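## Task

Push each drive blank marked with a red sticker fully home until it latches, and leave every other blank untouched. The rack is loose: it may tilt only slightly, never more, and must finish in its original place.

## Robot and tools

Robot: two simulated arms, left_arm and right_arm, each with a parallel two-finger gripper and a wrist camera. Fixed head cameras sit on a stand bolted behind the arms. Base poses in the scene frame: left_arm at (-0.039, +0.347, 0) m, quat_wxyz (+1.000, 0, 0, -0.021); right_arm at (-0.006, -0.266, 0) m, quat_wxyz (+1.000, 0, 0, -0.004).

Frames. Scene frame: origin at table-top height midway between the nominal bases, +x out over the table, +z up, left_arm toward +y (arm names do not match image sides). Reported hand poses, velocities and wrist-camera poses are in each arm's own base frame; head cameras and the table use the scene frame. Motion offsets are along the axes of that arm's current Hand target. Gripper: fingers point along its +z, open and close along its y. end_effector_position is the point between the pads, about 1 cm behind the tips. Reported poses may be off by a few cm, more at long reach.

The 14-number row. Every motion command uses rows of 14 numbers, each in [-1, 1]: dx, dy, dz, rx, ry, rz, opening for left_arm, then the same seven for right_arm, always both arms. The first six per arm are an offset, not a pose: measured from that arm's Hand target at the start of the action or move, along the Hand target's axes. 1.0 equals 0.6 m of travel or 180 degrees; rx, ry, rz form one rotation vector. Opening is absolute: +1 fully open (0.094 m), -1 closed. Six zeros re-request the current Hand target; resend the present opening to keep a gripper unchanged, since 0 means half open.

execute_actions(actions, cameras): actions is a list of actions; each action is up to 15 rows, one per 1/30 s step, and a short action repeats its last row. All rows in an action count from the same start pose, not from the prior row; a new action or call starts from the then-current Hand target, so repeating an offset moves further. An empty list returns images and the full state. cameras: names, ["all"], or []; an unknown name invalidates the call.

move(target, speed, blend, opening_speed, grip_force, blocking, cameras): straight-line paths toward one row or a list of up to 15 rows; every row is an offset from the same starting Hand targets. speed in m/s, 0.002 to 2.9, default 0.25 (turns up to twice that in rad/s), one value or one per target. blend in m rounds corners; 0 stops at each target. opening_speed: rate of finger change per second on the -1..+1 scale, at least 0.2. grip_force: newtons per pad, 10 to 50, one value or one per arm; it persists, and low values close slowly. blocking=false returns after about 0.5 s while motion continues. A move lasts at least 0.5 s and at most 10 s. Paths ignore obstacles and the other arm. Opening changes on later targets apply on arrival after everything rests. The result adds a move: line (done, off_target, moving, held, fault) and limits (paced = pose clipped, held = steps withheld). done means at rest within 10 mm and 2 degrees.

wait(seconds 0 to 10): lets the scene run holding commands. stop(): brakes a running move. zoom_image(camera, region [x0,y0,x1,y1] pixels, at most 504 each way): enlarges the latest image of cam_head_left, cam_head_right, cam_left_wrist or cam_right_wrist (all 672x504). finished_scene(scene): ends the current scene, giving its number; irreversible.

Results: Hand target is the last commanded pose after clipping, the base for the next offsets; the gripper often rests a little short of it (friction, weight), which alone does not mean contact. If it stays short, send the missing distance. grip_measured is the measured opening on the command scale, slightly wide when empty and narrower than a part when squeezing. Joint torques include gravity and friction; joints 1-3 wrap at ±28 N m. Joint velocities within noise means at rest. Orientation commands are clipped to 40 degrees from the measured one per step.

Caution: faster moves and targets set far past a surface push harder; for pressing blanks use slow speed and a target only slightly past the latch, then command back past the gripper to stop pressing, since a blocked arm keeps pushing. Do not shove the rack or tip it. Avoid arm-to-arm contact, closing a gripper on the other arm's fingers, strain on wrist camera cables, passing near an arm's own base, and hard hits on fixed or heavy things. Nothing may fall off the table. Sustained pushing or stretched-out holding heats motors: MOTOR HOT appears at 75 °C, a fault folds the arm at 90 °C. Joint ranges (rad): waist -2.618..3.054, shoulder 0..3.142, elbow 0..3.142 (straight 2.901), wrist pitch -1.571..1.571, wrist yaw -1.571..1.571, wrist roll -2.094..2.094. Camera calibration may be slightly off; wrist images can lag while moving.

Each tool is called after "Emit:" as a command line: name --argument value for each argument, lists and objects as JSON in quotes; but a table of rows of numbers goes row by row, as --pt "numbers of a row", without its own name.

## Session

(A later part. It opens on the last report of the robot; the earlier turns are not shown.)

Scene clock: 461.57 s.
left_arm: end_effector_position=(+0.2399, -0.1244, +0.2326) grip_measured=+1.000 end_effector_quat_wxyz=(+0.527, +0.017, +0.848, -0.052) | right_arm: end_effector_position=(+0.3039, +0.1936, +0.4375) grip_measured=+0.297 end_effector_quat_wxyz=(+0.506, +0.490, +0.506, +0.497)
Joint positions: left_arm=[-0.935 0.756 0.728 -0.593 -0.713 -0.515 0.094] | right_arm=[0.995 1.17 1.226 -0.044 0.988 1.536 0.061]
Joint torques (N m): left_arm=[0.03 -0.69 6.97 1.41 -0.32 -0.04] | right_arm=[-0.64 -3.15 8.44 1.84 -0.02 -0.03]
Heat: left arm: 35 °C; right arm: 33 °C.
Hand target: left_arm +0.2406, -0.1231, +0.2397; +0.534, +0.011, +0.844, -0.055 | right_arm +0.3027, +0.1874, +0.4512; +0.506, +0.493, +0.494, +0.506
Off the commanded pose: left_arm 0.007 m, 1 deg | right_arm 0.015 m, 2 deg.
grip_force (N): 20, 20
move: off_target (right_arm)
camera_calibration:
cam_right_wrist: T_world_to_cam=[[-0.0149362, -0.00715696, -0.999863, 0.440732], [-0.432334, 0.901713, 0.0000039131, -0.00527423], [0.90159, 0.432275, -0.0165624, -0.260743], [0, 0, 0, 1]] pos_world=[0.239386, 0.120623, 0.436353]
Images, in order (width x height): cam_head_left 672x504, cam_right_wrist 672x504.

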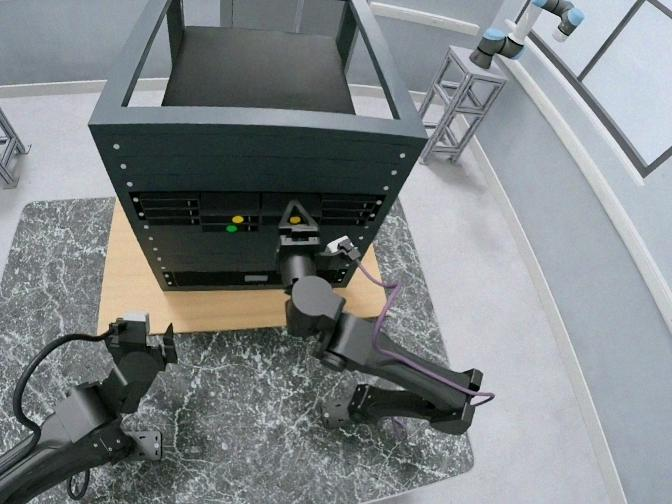

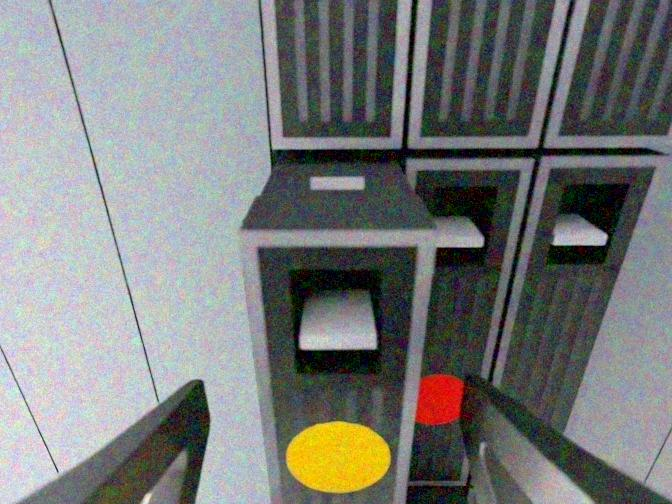

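Emit:
move --target '[0,0,0,0,0,0,1,0,0,-0.16,0,0,0,0.3]' --speed 0.15 --cameras '["all"]'

Emit:
zoom_image --camera "cam_head_left" --region '[190, 180, 330, 240]'

Emit:
zoom_image --camera "cam_head_right" --region '[160, 180, 340, 290]'

Scene clock: 470.03 s.
left_arm: end_effector_position=(+0.2399, -0.1244, +0.2326) grip_measured=+1.000 end_effector_quat_wxyz=(+0.527, +0.017, +0.848, -0.052) | right_arm: end_effector_position=(+0.2090, +0.1924, +0.4486) grip_measured=+0.297 end_effector_quat_wxyz=(+0.508, +0.492, +0.498, +0.502)
Joint positions: left_arm=[-0.935 0.756 0.728 -0.593 -0.713 -0.515 0.094] | right_arm=[1.418 1.049 1.166 0.012 1.415 1.429 0.061]
Joint torques (N m): left_arm=[0.02 -0.68 6.98 1.41 -0.32 -0.04] | right_arm=[0.54 -2.74 4.7 1.61 -0.01 -0.09]
Heat: left arm: 35 °C; right arm: 33 °C.
Hand target: left_arm +0.2406, -0.1231, +0.2397; +0.534, +0.011, +0.844, -0.055 | right_arm +0.2067, +0.1872, +0.4489; +0.507, +0.493, +0.494, +0.506
Off the commanded pose: left_arm 0.007 m, 1 deg | right_arm 0.006 m, 1 deg.
grip_force (N): 20, 20
move: done
camera_calibration:
cam_left_wrist: T_world_to_cam=[[-0.0929352, -0.993909, 0.0592316, -0.11486], [-0.778533, 0.0354546, -0.626601, 0.37429], [0.620684, -0.104347, -0.777086, 0.111632], [0, 0, 0, 1]] pos_world=[0.211435, -0.115783, 0.328081]
cam_right_wrist: T_world_to_cam=[[-0.00173022, 0.00488552, -0.999987, 0.445322], [-0.42688, 0.904294, 0.00515661, -0.0491526], [0.904307, 0.426883, 0.000520899, -0.181715], [0, 0, 0, 1]] pos_world=[0.144114, 0.119844, 0.445664]

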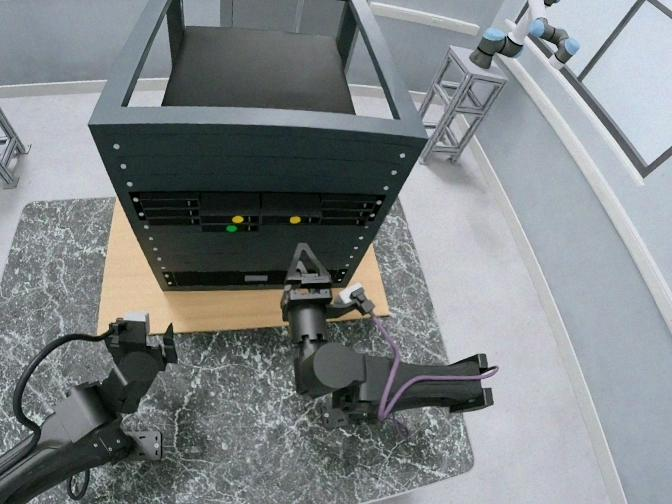

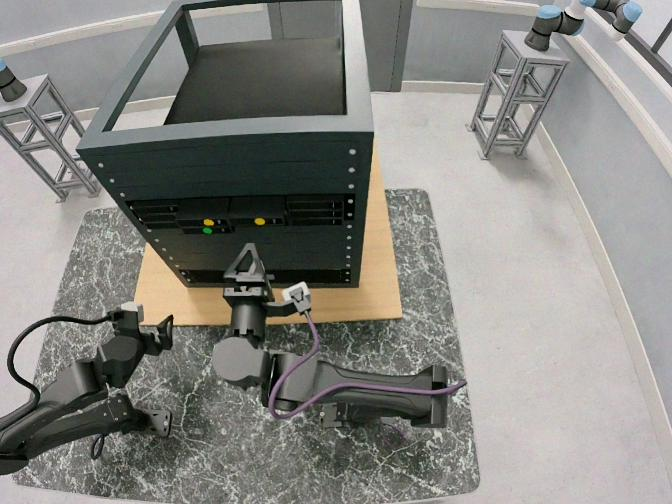

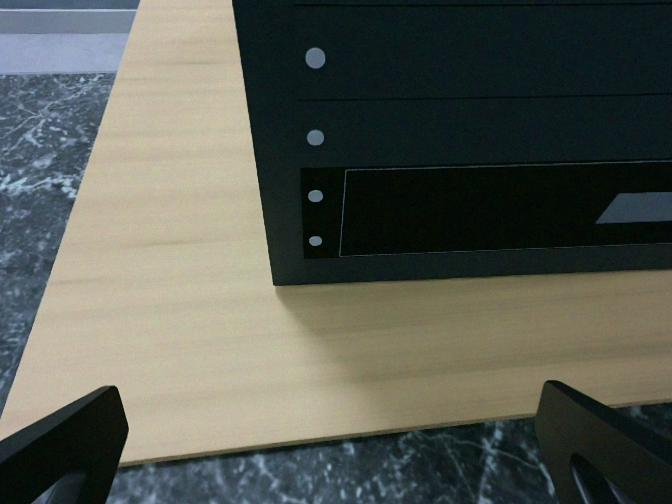

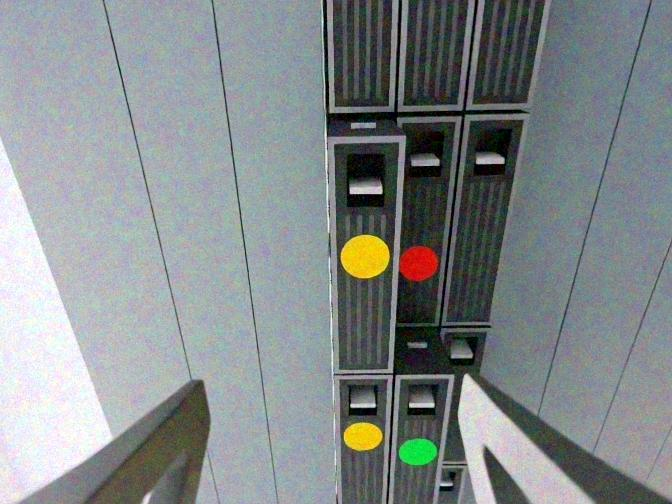

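Scaled by 3.600 from the camera's 672x504 image, which has a finer 960x720 frame.

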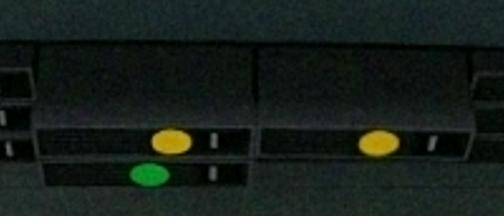

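Scaled by 2.800 from the camera's 672x504 image, which has a finer 960x720 frame.

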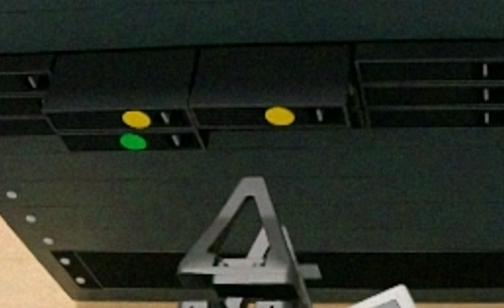

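Emit:
finished_scene --scene 2

The scene is finished: the task was done.


## Next scene

Push each drive blank marked with a yellow sticker fully home until it latches, and leave every other blank untouched. The rack is loose: it may tilt only slightly, never more, and must finish in its original place.

Emit:
execute_actions --actions '[]'

Emit:
zoom_image --camera "cam_head_left" --region '[110, 170, 410, 300]'

Emit:
zoom_image --camera "cam_head_right" --region '[110, 170, 380, 300]'

Scene clock: 0.00 s.
left_arm: end_effector_position=(+0.3367, -0.0456, +0.2389) grip_measured=+1.000 end_effector_quat_wxyz=(+0.668, -0.164, +0.660, -0.301) | right_arm: end_effector_position=(+0.2368, +0.0844, +0.2615) grip_measured=+1.000 end_effector_quat_wxyz=(+0.698, +0.004, +0.662, +0.274)
Joint positions: left_arm=[-0.091 0.937 0.24 0.772 0.088 -0.673 0.094] | right_arm=[0.263 0.168 0.199 0.094 -0.104 0.394 0.094]
Joint velocities: within noise
Joint torques (N m): no reading
Motor temperatures (°C): left_arm=[26 25 27 29 23 21 22] | right_arm=[23 21 29 25 23 22 23]
Heat: left arm: 29 °C; right arm: 29 °C.
Hand target: left_arm +0.3367, -0.0456, +0.2494; +0.678, -0.159, +0.650, -0.303 | right_arm +0.2348, +0.0838, +0.2692; +0.704, +0.002, +0.654, +0.275
Tool commands: left_gripper/opening=+1.0 right_gripper/opening=+1.0
camera_calibration:
cam_left_wrist: T_world_to_cam=[[-0.189741, -0.772693, 0.605758, -0.11575], [-0.459569, -0.475312, -0.75025, 0.349695], [0.867637, -0.420741, -0.26492, -0.155188], [0, 0, 0, 1]] pos_world=[0.273393, 0.0114816, 0.291363]
cam_right_wrist: T_world_to_cam=[[0.356646, -0.850014, -0.38766, 0.0860135], [-0.427687, 0.220363, -0.876655, 0.349869], [0.830595, 0.478452, -0.284948, -0.0728501], [0, 0, 0, 1]] pos_world=[0.179467, 0.0308695, 0.3193]

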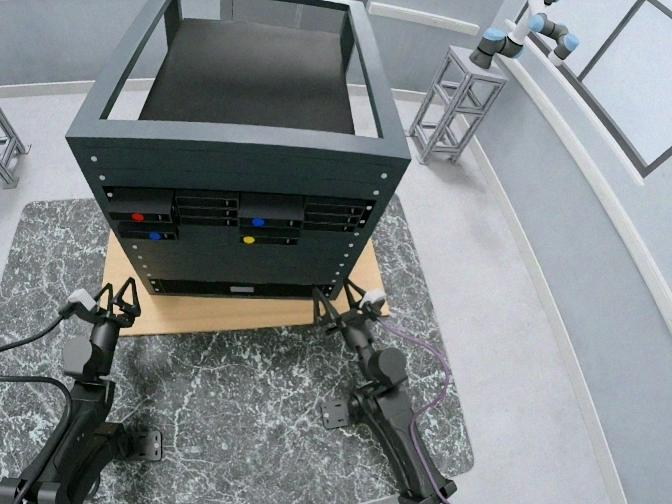

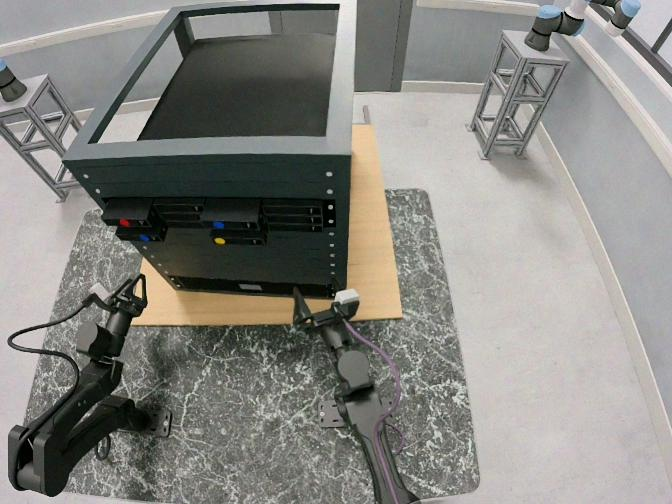

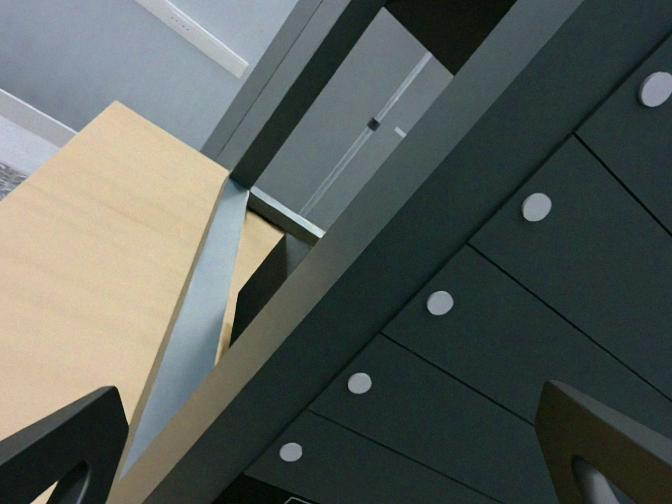

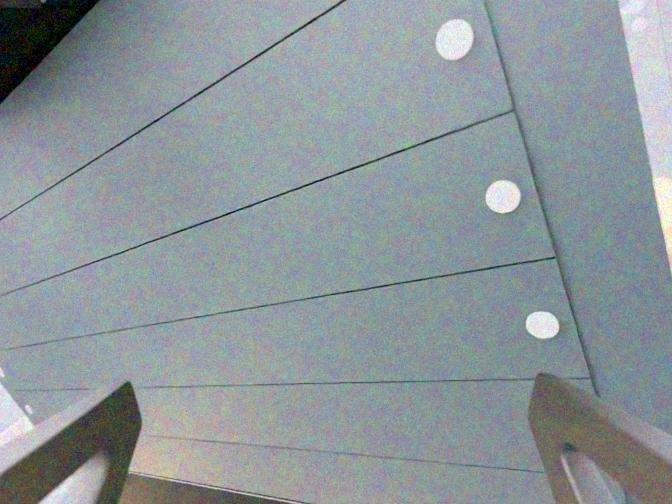

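Scaled by 1.680 from the camera's 672x504 image, which has a finer 960x720 frame.

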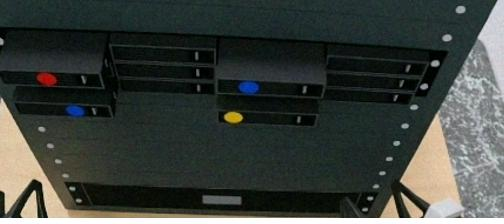

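Scaled by 1.867 from the camera's 672x504 image, which has a finer 960x720 frame.

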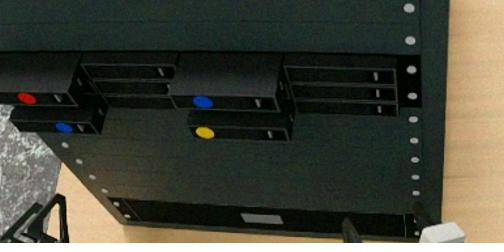

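Emit:
move --target '[0,0,0,0,0,0,1,-0.0622,0.3147,0.095,0.0947,-0.1124,-0.1511,-1]' --cameras '["cam_right_wrist","cam_head_left","cam_head_right"]'

Scene clock: 39.13 s.
left_arm: end_effector_position=(+0.3367, -0.0456, +0.2389) grip_measured=+1.000 end_effector_quat_wxyz=(+0.668, -0.164, +0.660, -0.301) | right_arm: end_effector_position=(+0.2173, +0.2552, +0.3577) grip_measured=-0.988 end_effector_quat_wxyz=(+0.803, -0.084, +0.590, -0.008)
Joint positions: left_arm=[-0.091 0.937 0.24 0.772 0.088 -0.673 0.094] | right_arm=[1.371 1.352 0.622 1.478 1.132 -0.851 0.001]
Joint torques (N m): left_arm=[0.03 -1.88 6.78 1.78 -0.02 0.01] | right_arm=[-0.25 -3.08 8.29 2.19 -0.73 -0.06]
Motor temperatures (°C): left_arm=[26 25 29 34 23 21 22] | right_arm=[23 21 31 29 23 22 23]
Heat: left arm: 34 °C; right arm: 31 °C.
Hand target: left_arm +0.3367, -0.0456, +0.2494; +0.678, -0.159, +0.650, -0.303 | right_arm +0.2151, +0.2498, +0.3804; +0.843, +0.000, +0.538, +0.000
Off the commanded pose: left_arm 0.010 m, 2 deg | right_arm 0.023 m, 12 deg.
joint sent to its limit (right arm) — joint 4 (wrist pitch), upper limit. The joint targets are off in orientation, not in position.
move: off_target (right_arm)
camera_calibration:
cam_right_wrist: T_world_to_cam=[[0.0708833, -0.989977, 0.122151, 0.19085], [-0.131954, -0.130689, -0.982603, 0.451426], [0.988718, 0.0535319, -0.139895, -0.0887275], [0, 0, 0, 1]] pos_world=[0.133766, 0.252684, 0.407847]
Images, in order (width x height): cam_head_left 672x504, cam_head_right 672x504, cam_right_wrist 672x504.

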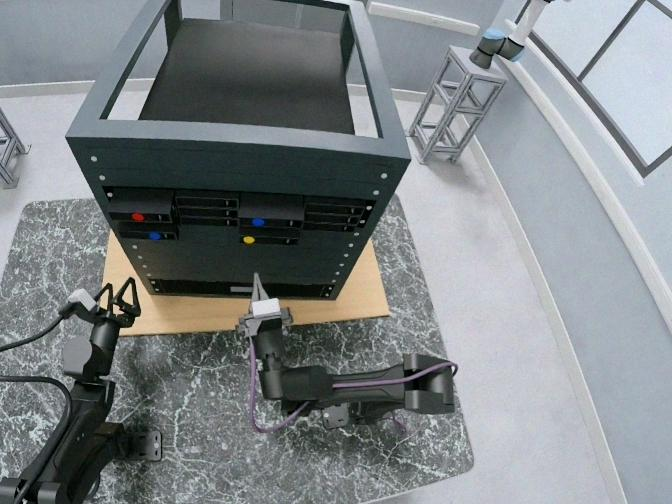

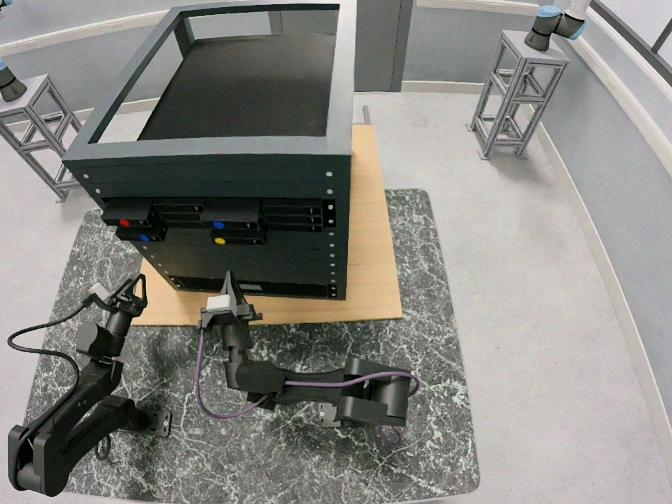

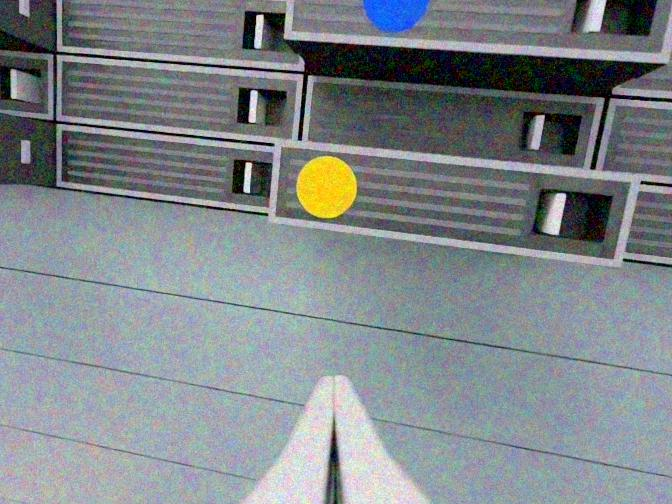

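Emit:
move --target '[0,0,0,0,0,0,1,-0.0437,-0.0317,0.0443,0,0,0,-1]' --speed 0.1 --cameras '["cam_right_wrist"]'

Scene clock: 56.90 s.
left_arm: end_effector_position=(+0.3367, -0.0456, +0.2389) grip_measured=+1.000 end_effector_quat_wxyz=(+0.668, -0.164, +0.660, -0.301) | right_arm: end_effector_position=(+0.2325, +0.2462, +0.3836) grip_measured=-0.988 end_effector_quat_wxyz=(+0.818, -0.069, +0.570, -0.032)
Joint positions: left_arm=[-0.091 0.937 0.24 0.772 0.088 -0.673 0.094] | right_arm=[1.3 1.352 0.683 1.478 1.082 -0.905 0.001]
Joint torques (N m): left_arm=[0.02 -1.88 6.79 1.78 -0.02 0.01] | right_arm=[-0.64 -5.12 8.59 2.13 -0.77 -0.01]
Heat: left arm: 35 °C; right arm: 32 °C.
Hand target: left_arm +0.3367, -0.0456, +0.2494; +0.678, -0.159, +0.650, -0.303 | right_arm +0.2282, +0.2307, +0.4154; +0.843, +0.000, +0.538, +0.000
Off the commanded pose: left_arm 0.010 m, 2 deg | right_arm 0.036 m, 10 deg.
joint sent to its limit (right arm) — joint 4 (wrist pitch), upper limit. The joint targets still meet the commanded pose.
move: off_target (right_arm)
camera_calibration:
cam_right_wrist: T_world_to_cam=[[0.0127039, -0.992115, 0.124682, 0.190824], [-0.0855331, -0.125313, -0.988423, 0.467828], [0.996254, 0.00189236, -0.0864506, -0.109186], [0, 0, 0, 1]] pos_world=[0.146367, 0.248152, 0.429181]
Images, in order (width x height): cam_right_wrist 672x504.

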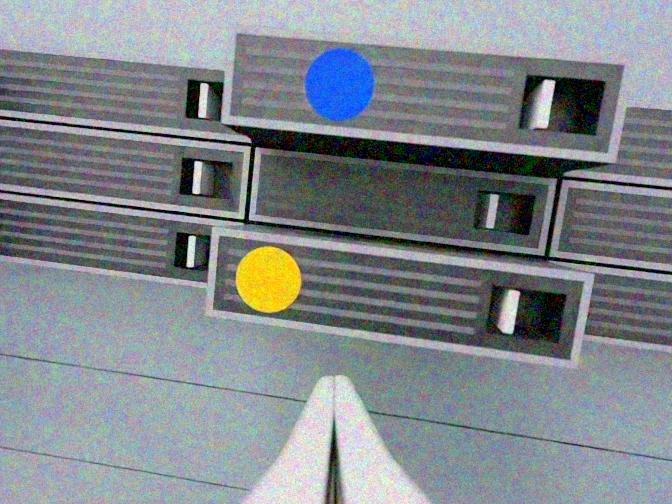

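Emit:
move --target '[0,0,0,0,0,0,1,0.004,-0.005,0.0203,0,0.04,0,-1]' --speed 0.08 --cameras '["cam_right_wrist"]'

Scene clock: 74.13 s.
left_arm: end_effector_position=(+0.3367, -0.0456, +0.2389) grip_measured=+1.000 end_effector_quat_wxyz=(+0.668, -0.164, +0.660, -0.301) | right_arm: end_effector_position=(+0.2407, +0.2361, +0.3981) grip_measured=-0.988 end_effector_quat_wxyz=(+0.802, -0.024, +0.597, -0.018)
Joint positions: left_arm=[-0.091 0.937 0.24 0.772 0.088 -0.673 0.094] | right_arm=[1.283 1.313 0.762 1.335 1.153 -0.801 0.001]
Joint torques (N m): left_arm=[0.02 -1.89 6.78 1.78 -0.02 0.01] | right_arm=[-0.64 -5.53 8.73 0.91 -0.61 0.15]
Heat: left arm: 35 °C; right arm: 31 °C.
Hand target: left_arm +0.3367, -0.0456, +0.2494; +0.678, -0.159, +0.650, -0.303 | right_arm +0.2401, +0.2277, +0.4184; +0.808, +0.000, +0.589, +0.000
Off the commanded pose: left_arm 0.010 m, 2 deg | right_arm 0.022 m, 4 deg.
move: off_target (right_arm)
camera_calibration:
cam_right_wrist: T_world_to_cam=[[-0.0163388, -0.999224, 0.0358273, 0.22285], [-0.148108, -0.0330182, -0.98842, 0.474926], [0.988836, -0.0214559, -0.147454, -0.0845557], [0, 0, 0, 1]] pos_world=[0.157593, 0.236545, 0.448974]
Images, in order (width x height): cam_right_wrist 672x504.

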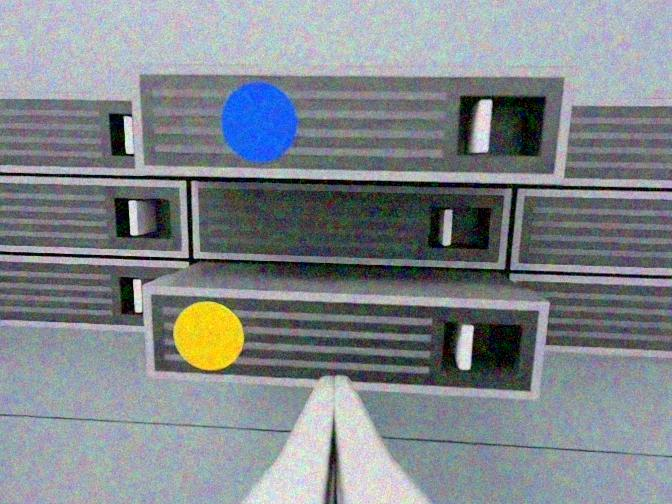

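Emit:
move --target '[0,0,0,0,0,0,1,0.0073,0,0.0553,0,0,0,-1]' --speed 0.05 --cameras '["cam_right_wrist"]'

Scene clock: 87.73 s.
left_arm: end_effector_position=(+0.3367, -0.0456, +0.2389) grip_measured=+1.000 end_effector_quat_wxyz=(+0.668, -0.164, +0.660, -0.301) | right_arm: end_effector_position=(+0.2744, +0.2330, +0.4018) grip_measured=-0.988 end_effector_quat_wxyz=(+0.799, -0.017, +0.601, -0.020)
Joint positions: left_arm=[-0.091 0.937 0.24 0.772 0.088 -0.673 0.094] | right_arm=[1.156 1.308 0.818 1.108 1.072 -0.611 0.001]
Joint torques (N m): left_arm=[0.03 -1.89 6.78 1.78 -0.02 0.01] | right_arm=[-0.62 -5.48 9.26 1.13 -0.63 0.14]
Heat: left arm: 35 °C; right arm: 32 °C.
Hand target: left_arm +0.3367, -0.0456, +0.2494; +0.678, -0.159, +0.650, -0.303 | right_arm +0.2731, +0.2277, +0.4244; +0.808, +0.000, +0.589, +0.000
Off the commanded pose: left_arm 0.010 m, 2 deg | right_arm 0.023 m, 4 deg.
move: off_target (right_arm)
camera_calibration:
cam_right_wrist: T_world_to_cam=[[-0.0272792, -0.999232, 0.0281173, 0.226246], [-0.158589, -0.0234455, -0.987066, 0.483502], [0.986968, -0.0313855, -0.157828, -0.110458], [0, 0, 0, 1]] pos_world=[0.191869, 0.233941, 0.453454]
Images, in order (width x height): cam_right_wrist 672x504.

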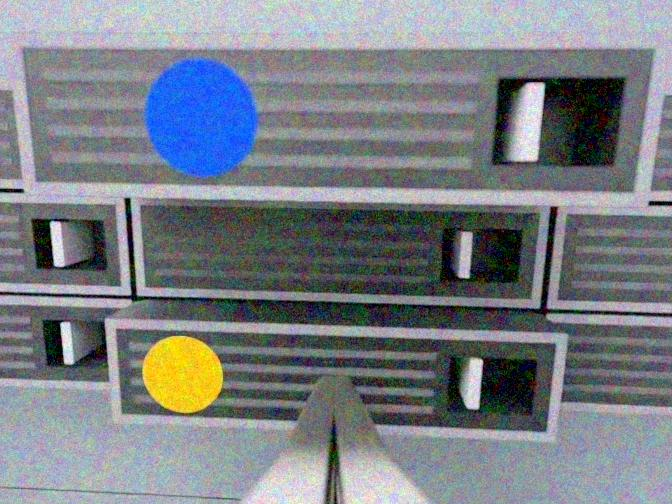

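Emit:
move --target '[0,0,0,0,0,0,1,0.0121,0,0.0486,0,0,0,-1]' --speed 0.04 --cameras '["cam_right_wrist","cam_head_left"]'

Scene clock: 94.03 s.
left_arm: end_effector_position=(+0.3367, -0.0456, +0.2389) grip_measured=+1.000 end_effector_quat_wxyz=(+0.668, -0.164, +0.660, -0.301) | right_arm: end_effector_position=(+0.2914, +0.2269, +0.4078) grip_measured=-0.988 end_effector_quat_wxyz=(+0.800, +0.002, +0.600, -0.004)
Joint positions: left_arm=[-0.091 0.937 0.24 0.772 0.088 -0.673 0.094] | right_arm=[1.089 1.308 0.851 1.028 1.024 -0.504 0.001]
Joint torques (N m): left_arm=[0.03 -1.88 6.79 1.78 -0.02 0.01] | right_arm=[-3.51 -3.18 10.84 0.9 -0.97 0.2]
Heat: left arm: 36 °C; right arm: 32 °C.
Hand target: left_arm +0.3367, -0.0456, +0.2494; +0.678, -0.159, +0.650, -0.303 | right_arm +0.3031, +0.2277, +0.4263; +0.808, +0.000, +0.589, +0.000
Off the commanded pose: left_arm 0.010 m, 2 deg | right_arm 0.022 m, 2 deg.
move: off_target (right_arm)
camera_calibration:
cam_right_wrist: T_world_to_cam=[[-0.0250798, -0.999466, -0.020958, 0.23989], [-0.154438, 0.0245865, -0.987697, 0.480187], [0.987684, -0.0215345, -0.154972, -0.13], [0, 0, 0, 1]] pos_world=[0.208574, 0.225156, 0.45916]
Images, in order (width x height): cam_head_left 672x504, cam_right_wrist 672x504.

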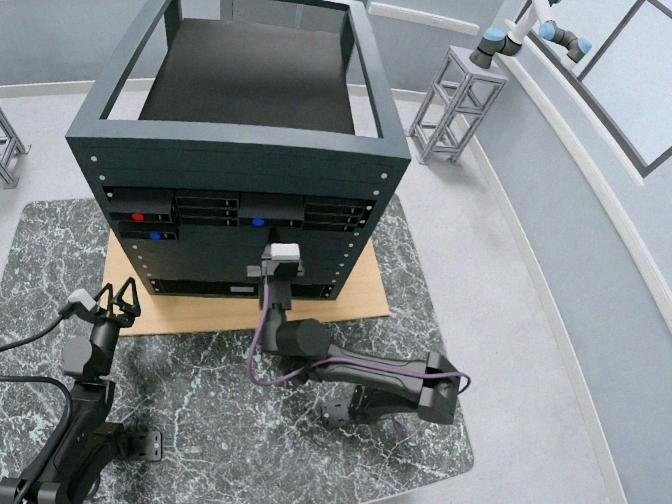

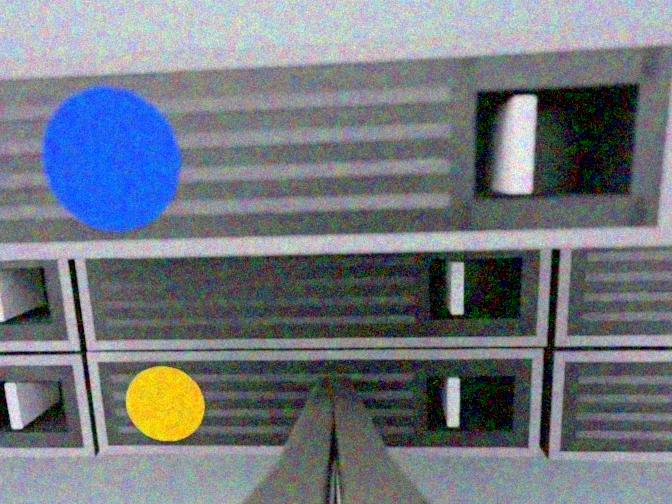

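Emit:
move --target '[0,0,0,0,0,0,1,0.005,0,0.02,0,0,0,-1]' --speed 0.04 --cameras '["cam_right_wrist"]'

Emit:
move --target '[0,0,0,0,0,0,1,-0.0545,0,-0.15,0,0,0,-1]' --speed 0.12 --cameras '["all"]'

Scene clock: 103.07 s.
left_arm: end_effector_position=(+0.3367, -0.0456, +0.2389) grip_measured=+1.000 end_effector_quat_wxyz=(+0.668, -0.164, +0.660, -0.301) | right_arm: end_effector_position=(+0.2921, +0.2266, +0.4079) grip_measured=-0.988 end_effector_quat_wxyz=(+0.800, +0.010, +0.600, +0.006)
Joint positions: left_arm=[-0.091 0.937 0.24 0.772 0.088 -0.673 0.094] | right_arm=[1.086 1.308 0.852 1.024 1.023 -0.474 0.001]
Joint torques (N m): left_arm=[0.05 -1.89 6.78 1.78 -0.02 0.01] | right_arm=[-6.32 -2.13 11.99 0.68 -1.27 0.23]
Heat: left arm: 36 °C; right arm: 32 °C.
Hand target: left_arm +0.3367, -0.0456, +0.2494; +0.678, -0.159, +0.650, -0.303 | right_arm +0.3154, +0.2277, +0.4271; +0.808, +0.000, +0.589, +0.000
Off the commanded pose: left_arm 0.010 m, 2 deg | right_arm 0.030 m, 2 deg.
move: off_target (right_arm)
camera_calibration:
cam_right_wrist: T_world_to_cam=[[-0.018283, -0.998773, -0.0460307, 0.247761], [-0.155106, 0.0483143, -0.986716, 0.474811], [0.987729, -0.0109004, -0.155799, -0.132842], [0, 0, 0, 1]] pos_world=[0.209387, 0.223069, 0.459212]
Images, in order (width x height): cam_right_wrist 672x504.

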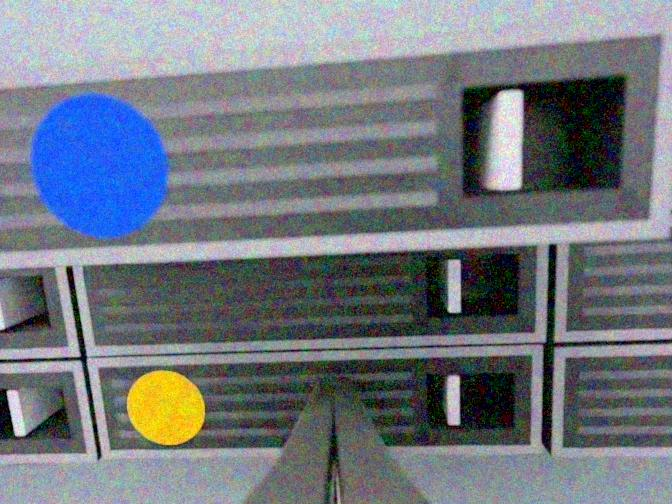

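Scene clock: 104.97 s.
left_arm: end_effector_position=(+0.3367, -0.0456, +0.2389) grip_measured=+1.000 end_effector_quat_wxyz=(+0.668, -0.164, +0.660, -0.301) | right_arm: end_effector_position=(+0.2217, +0.2246, +0.4343) grip_measured=-0.988 end_effector_quat_wxyz=(+0.805, +0.004, +0.593, -0.003)
Joint positions: left_arm=[-0.091 0.937 0.24 0.772 0.088 -0.673 0.094] | right_arm=[1.351 1.282 0.845 1.417 1.206 -0.945 0.001]
Joint torques (N m): left_arm=[0.03 -1.88 6.78 1.78 -0.02 0.01] | right_arm=[0.58 -2.33 4.7 1 -0.74 -0.06]
Heat: left arm: 36 °C; right arm: 32 °C.
Hand target: left_arm +0.3367, -0.0456, +0.2494; +0.678, -0.159, +0.650, -0.303 | right_arm +0.2197, +0.2278, +0.4308; +0.808, +0.000, +0.589, +0.000
Off the commanded pose: left_arm 0.010 m, 2 deg | right_arm 0.005 m, 1 deg.
move: done
camera_calibration:
cam_left_wrist: T_world_to_cam=[[-0.189741, -0.772693, 0.605758, -0.11575], [-0.459569, -0.475312, -0.75025, 0.349695], [0.867637, -0.420741, -0.26492, -0.155188], [0, 0, 0, 1]] pos_world=[0.273393, 0.0114816, 0.291363]
cam_right_wrist: T_world_to_cam=[[-0.0243736, -0.99935, -0.026563, 0.238742], [-0.138485, 0.0296899, -0.989919, 0.491888], [0.990065, -0.0204493, -0.139119, -0.064786], [0, 0, 0, 1]] pos_world=[0.13808, 0.222658, 0.484258]

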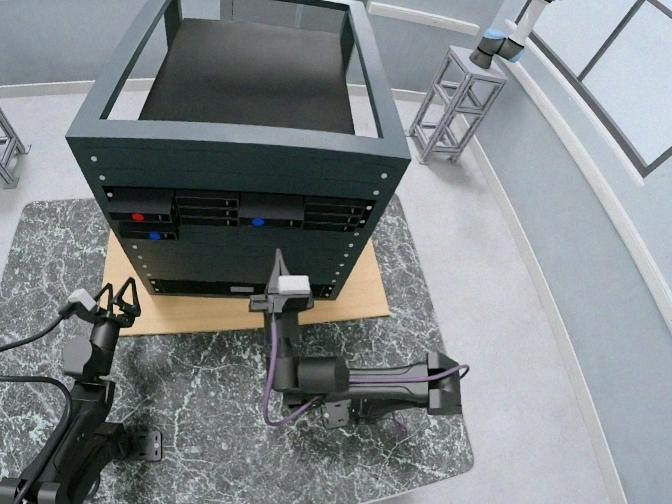

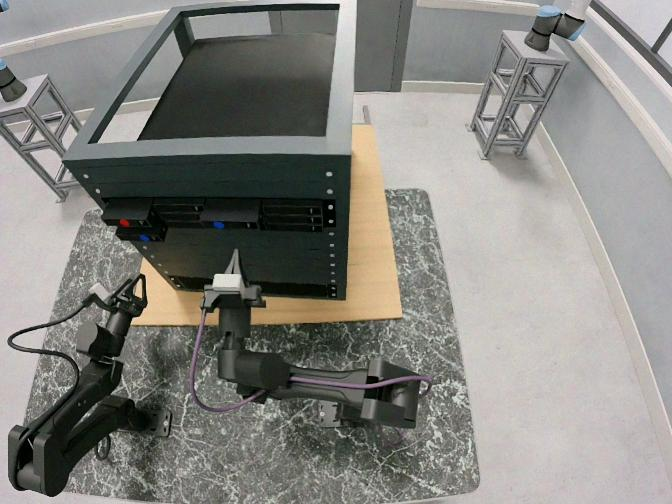

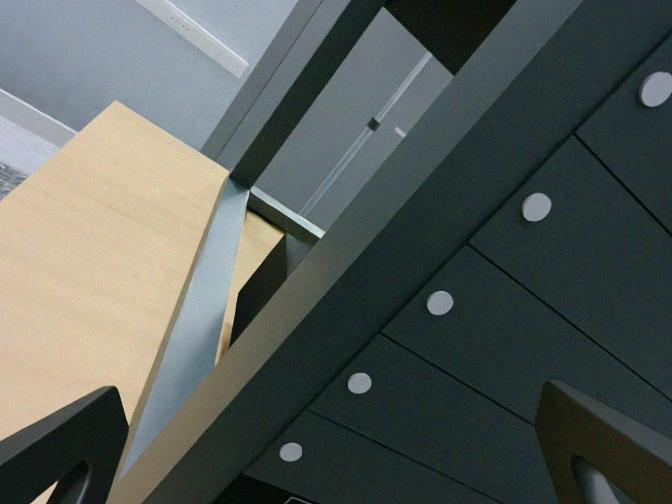

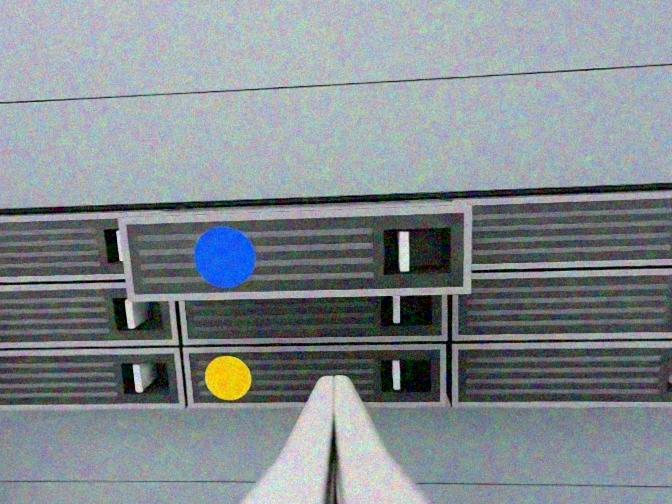

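Emit:
finished_scene --scene 3

The scene is finished: the task was done.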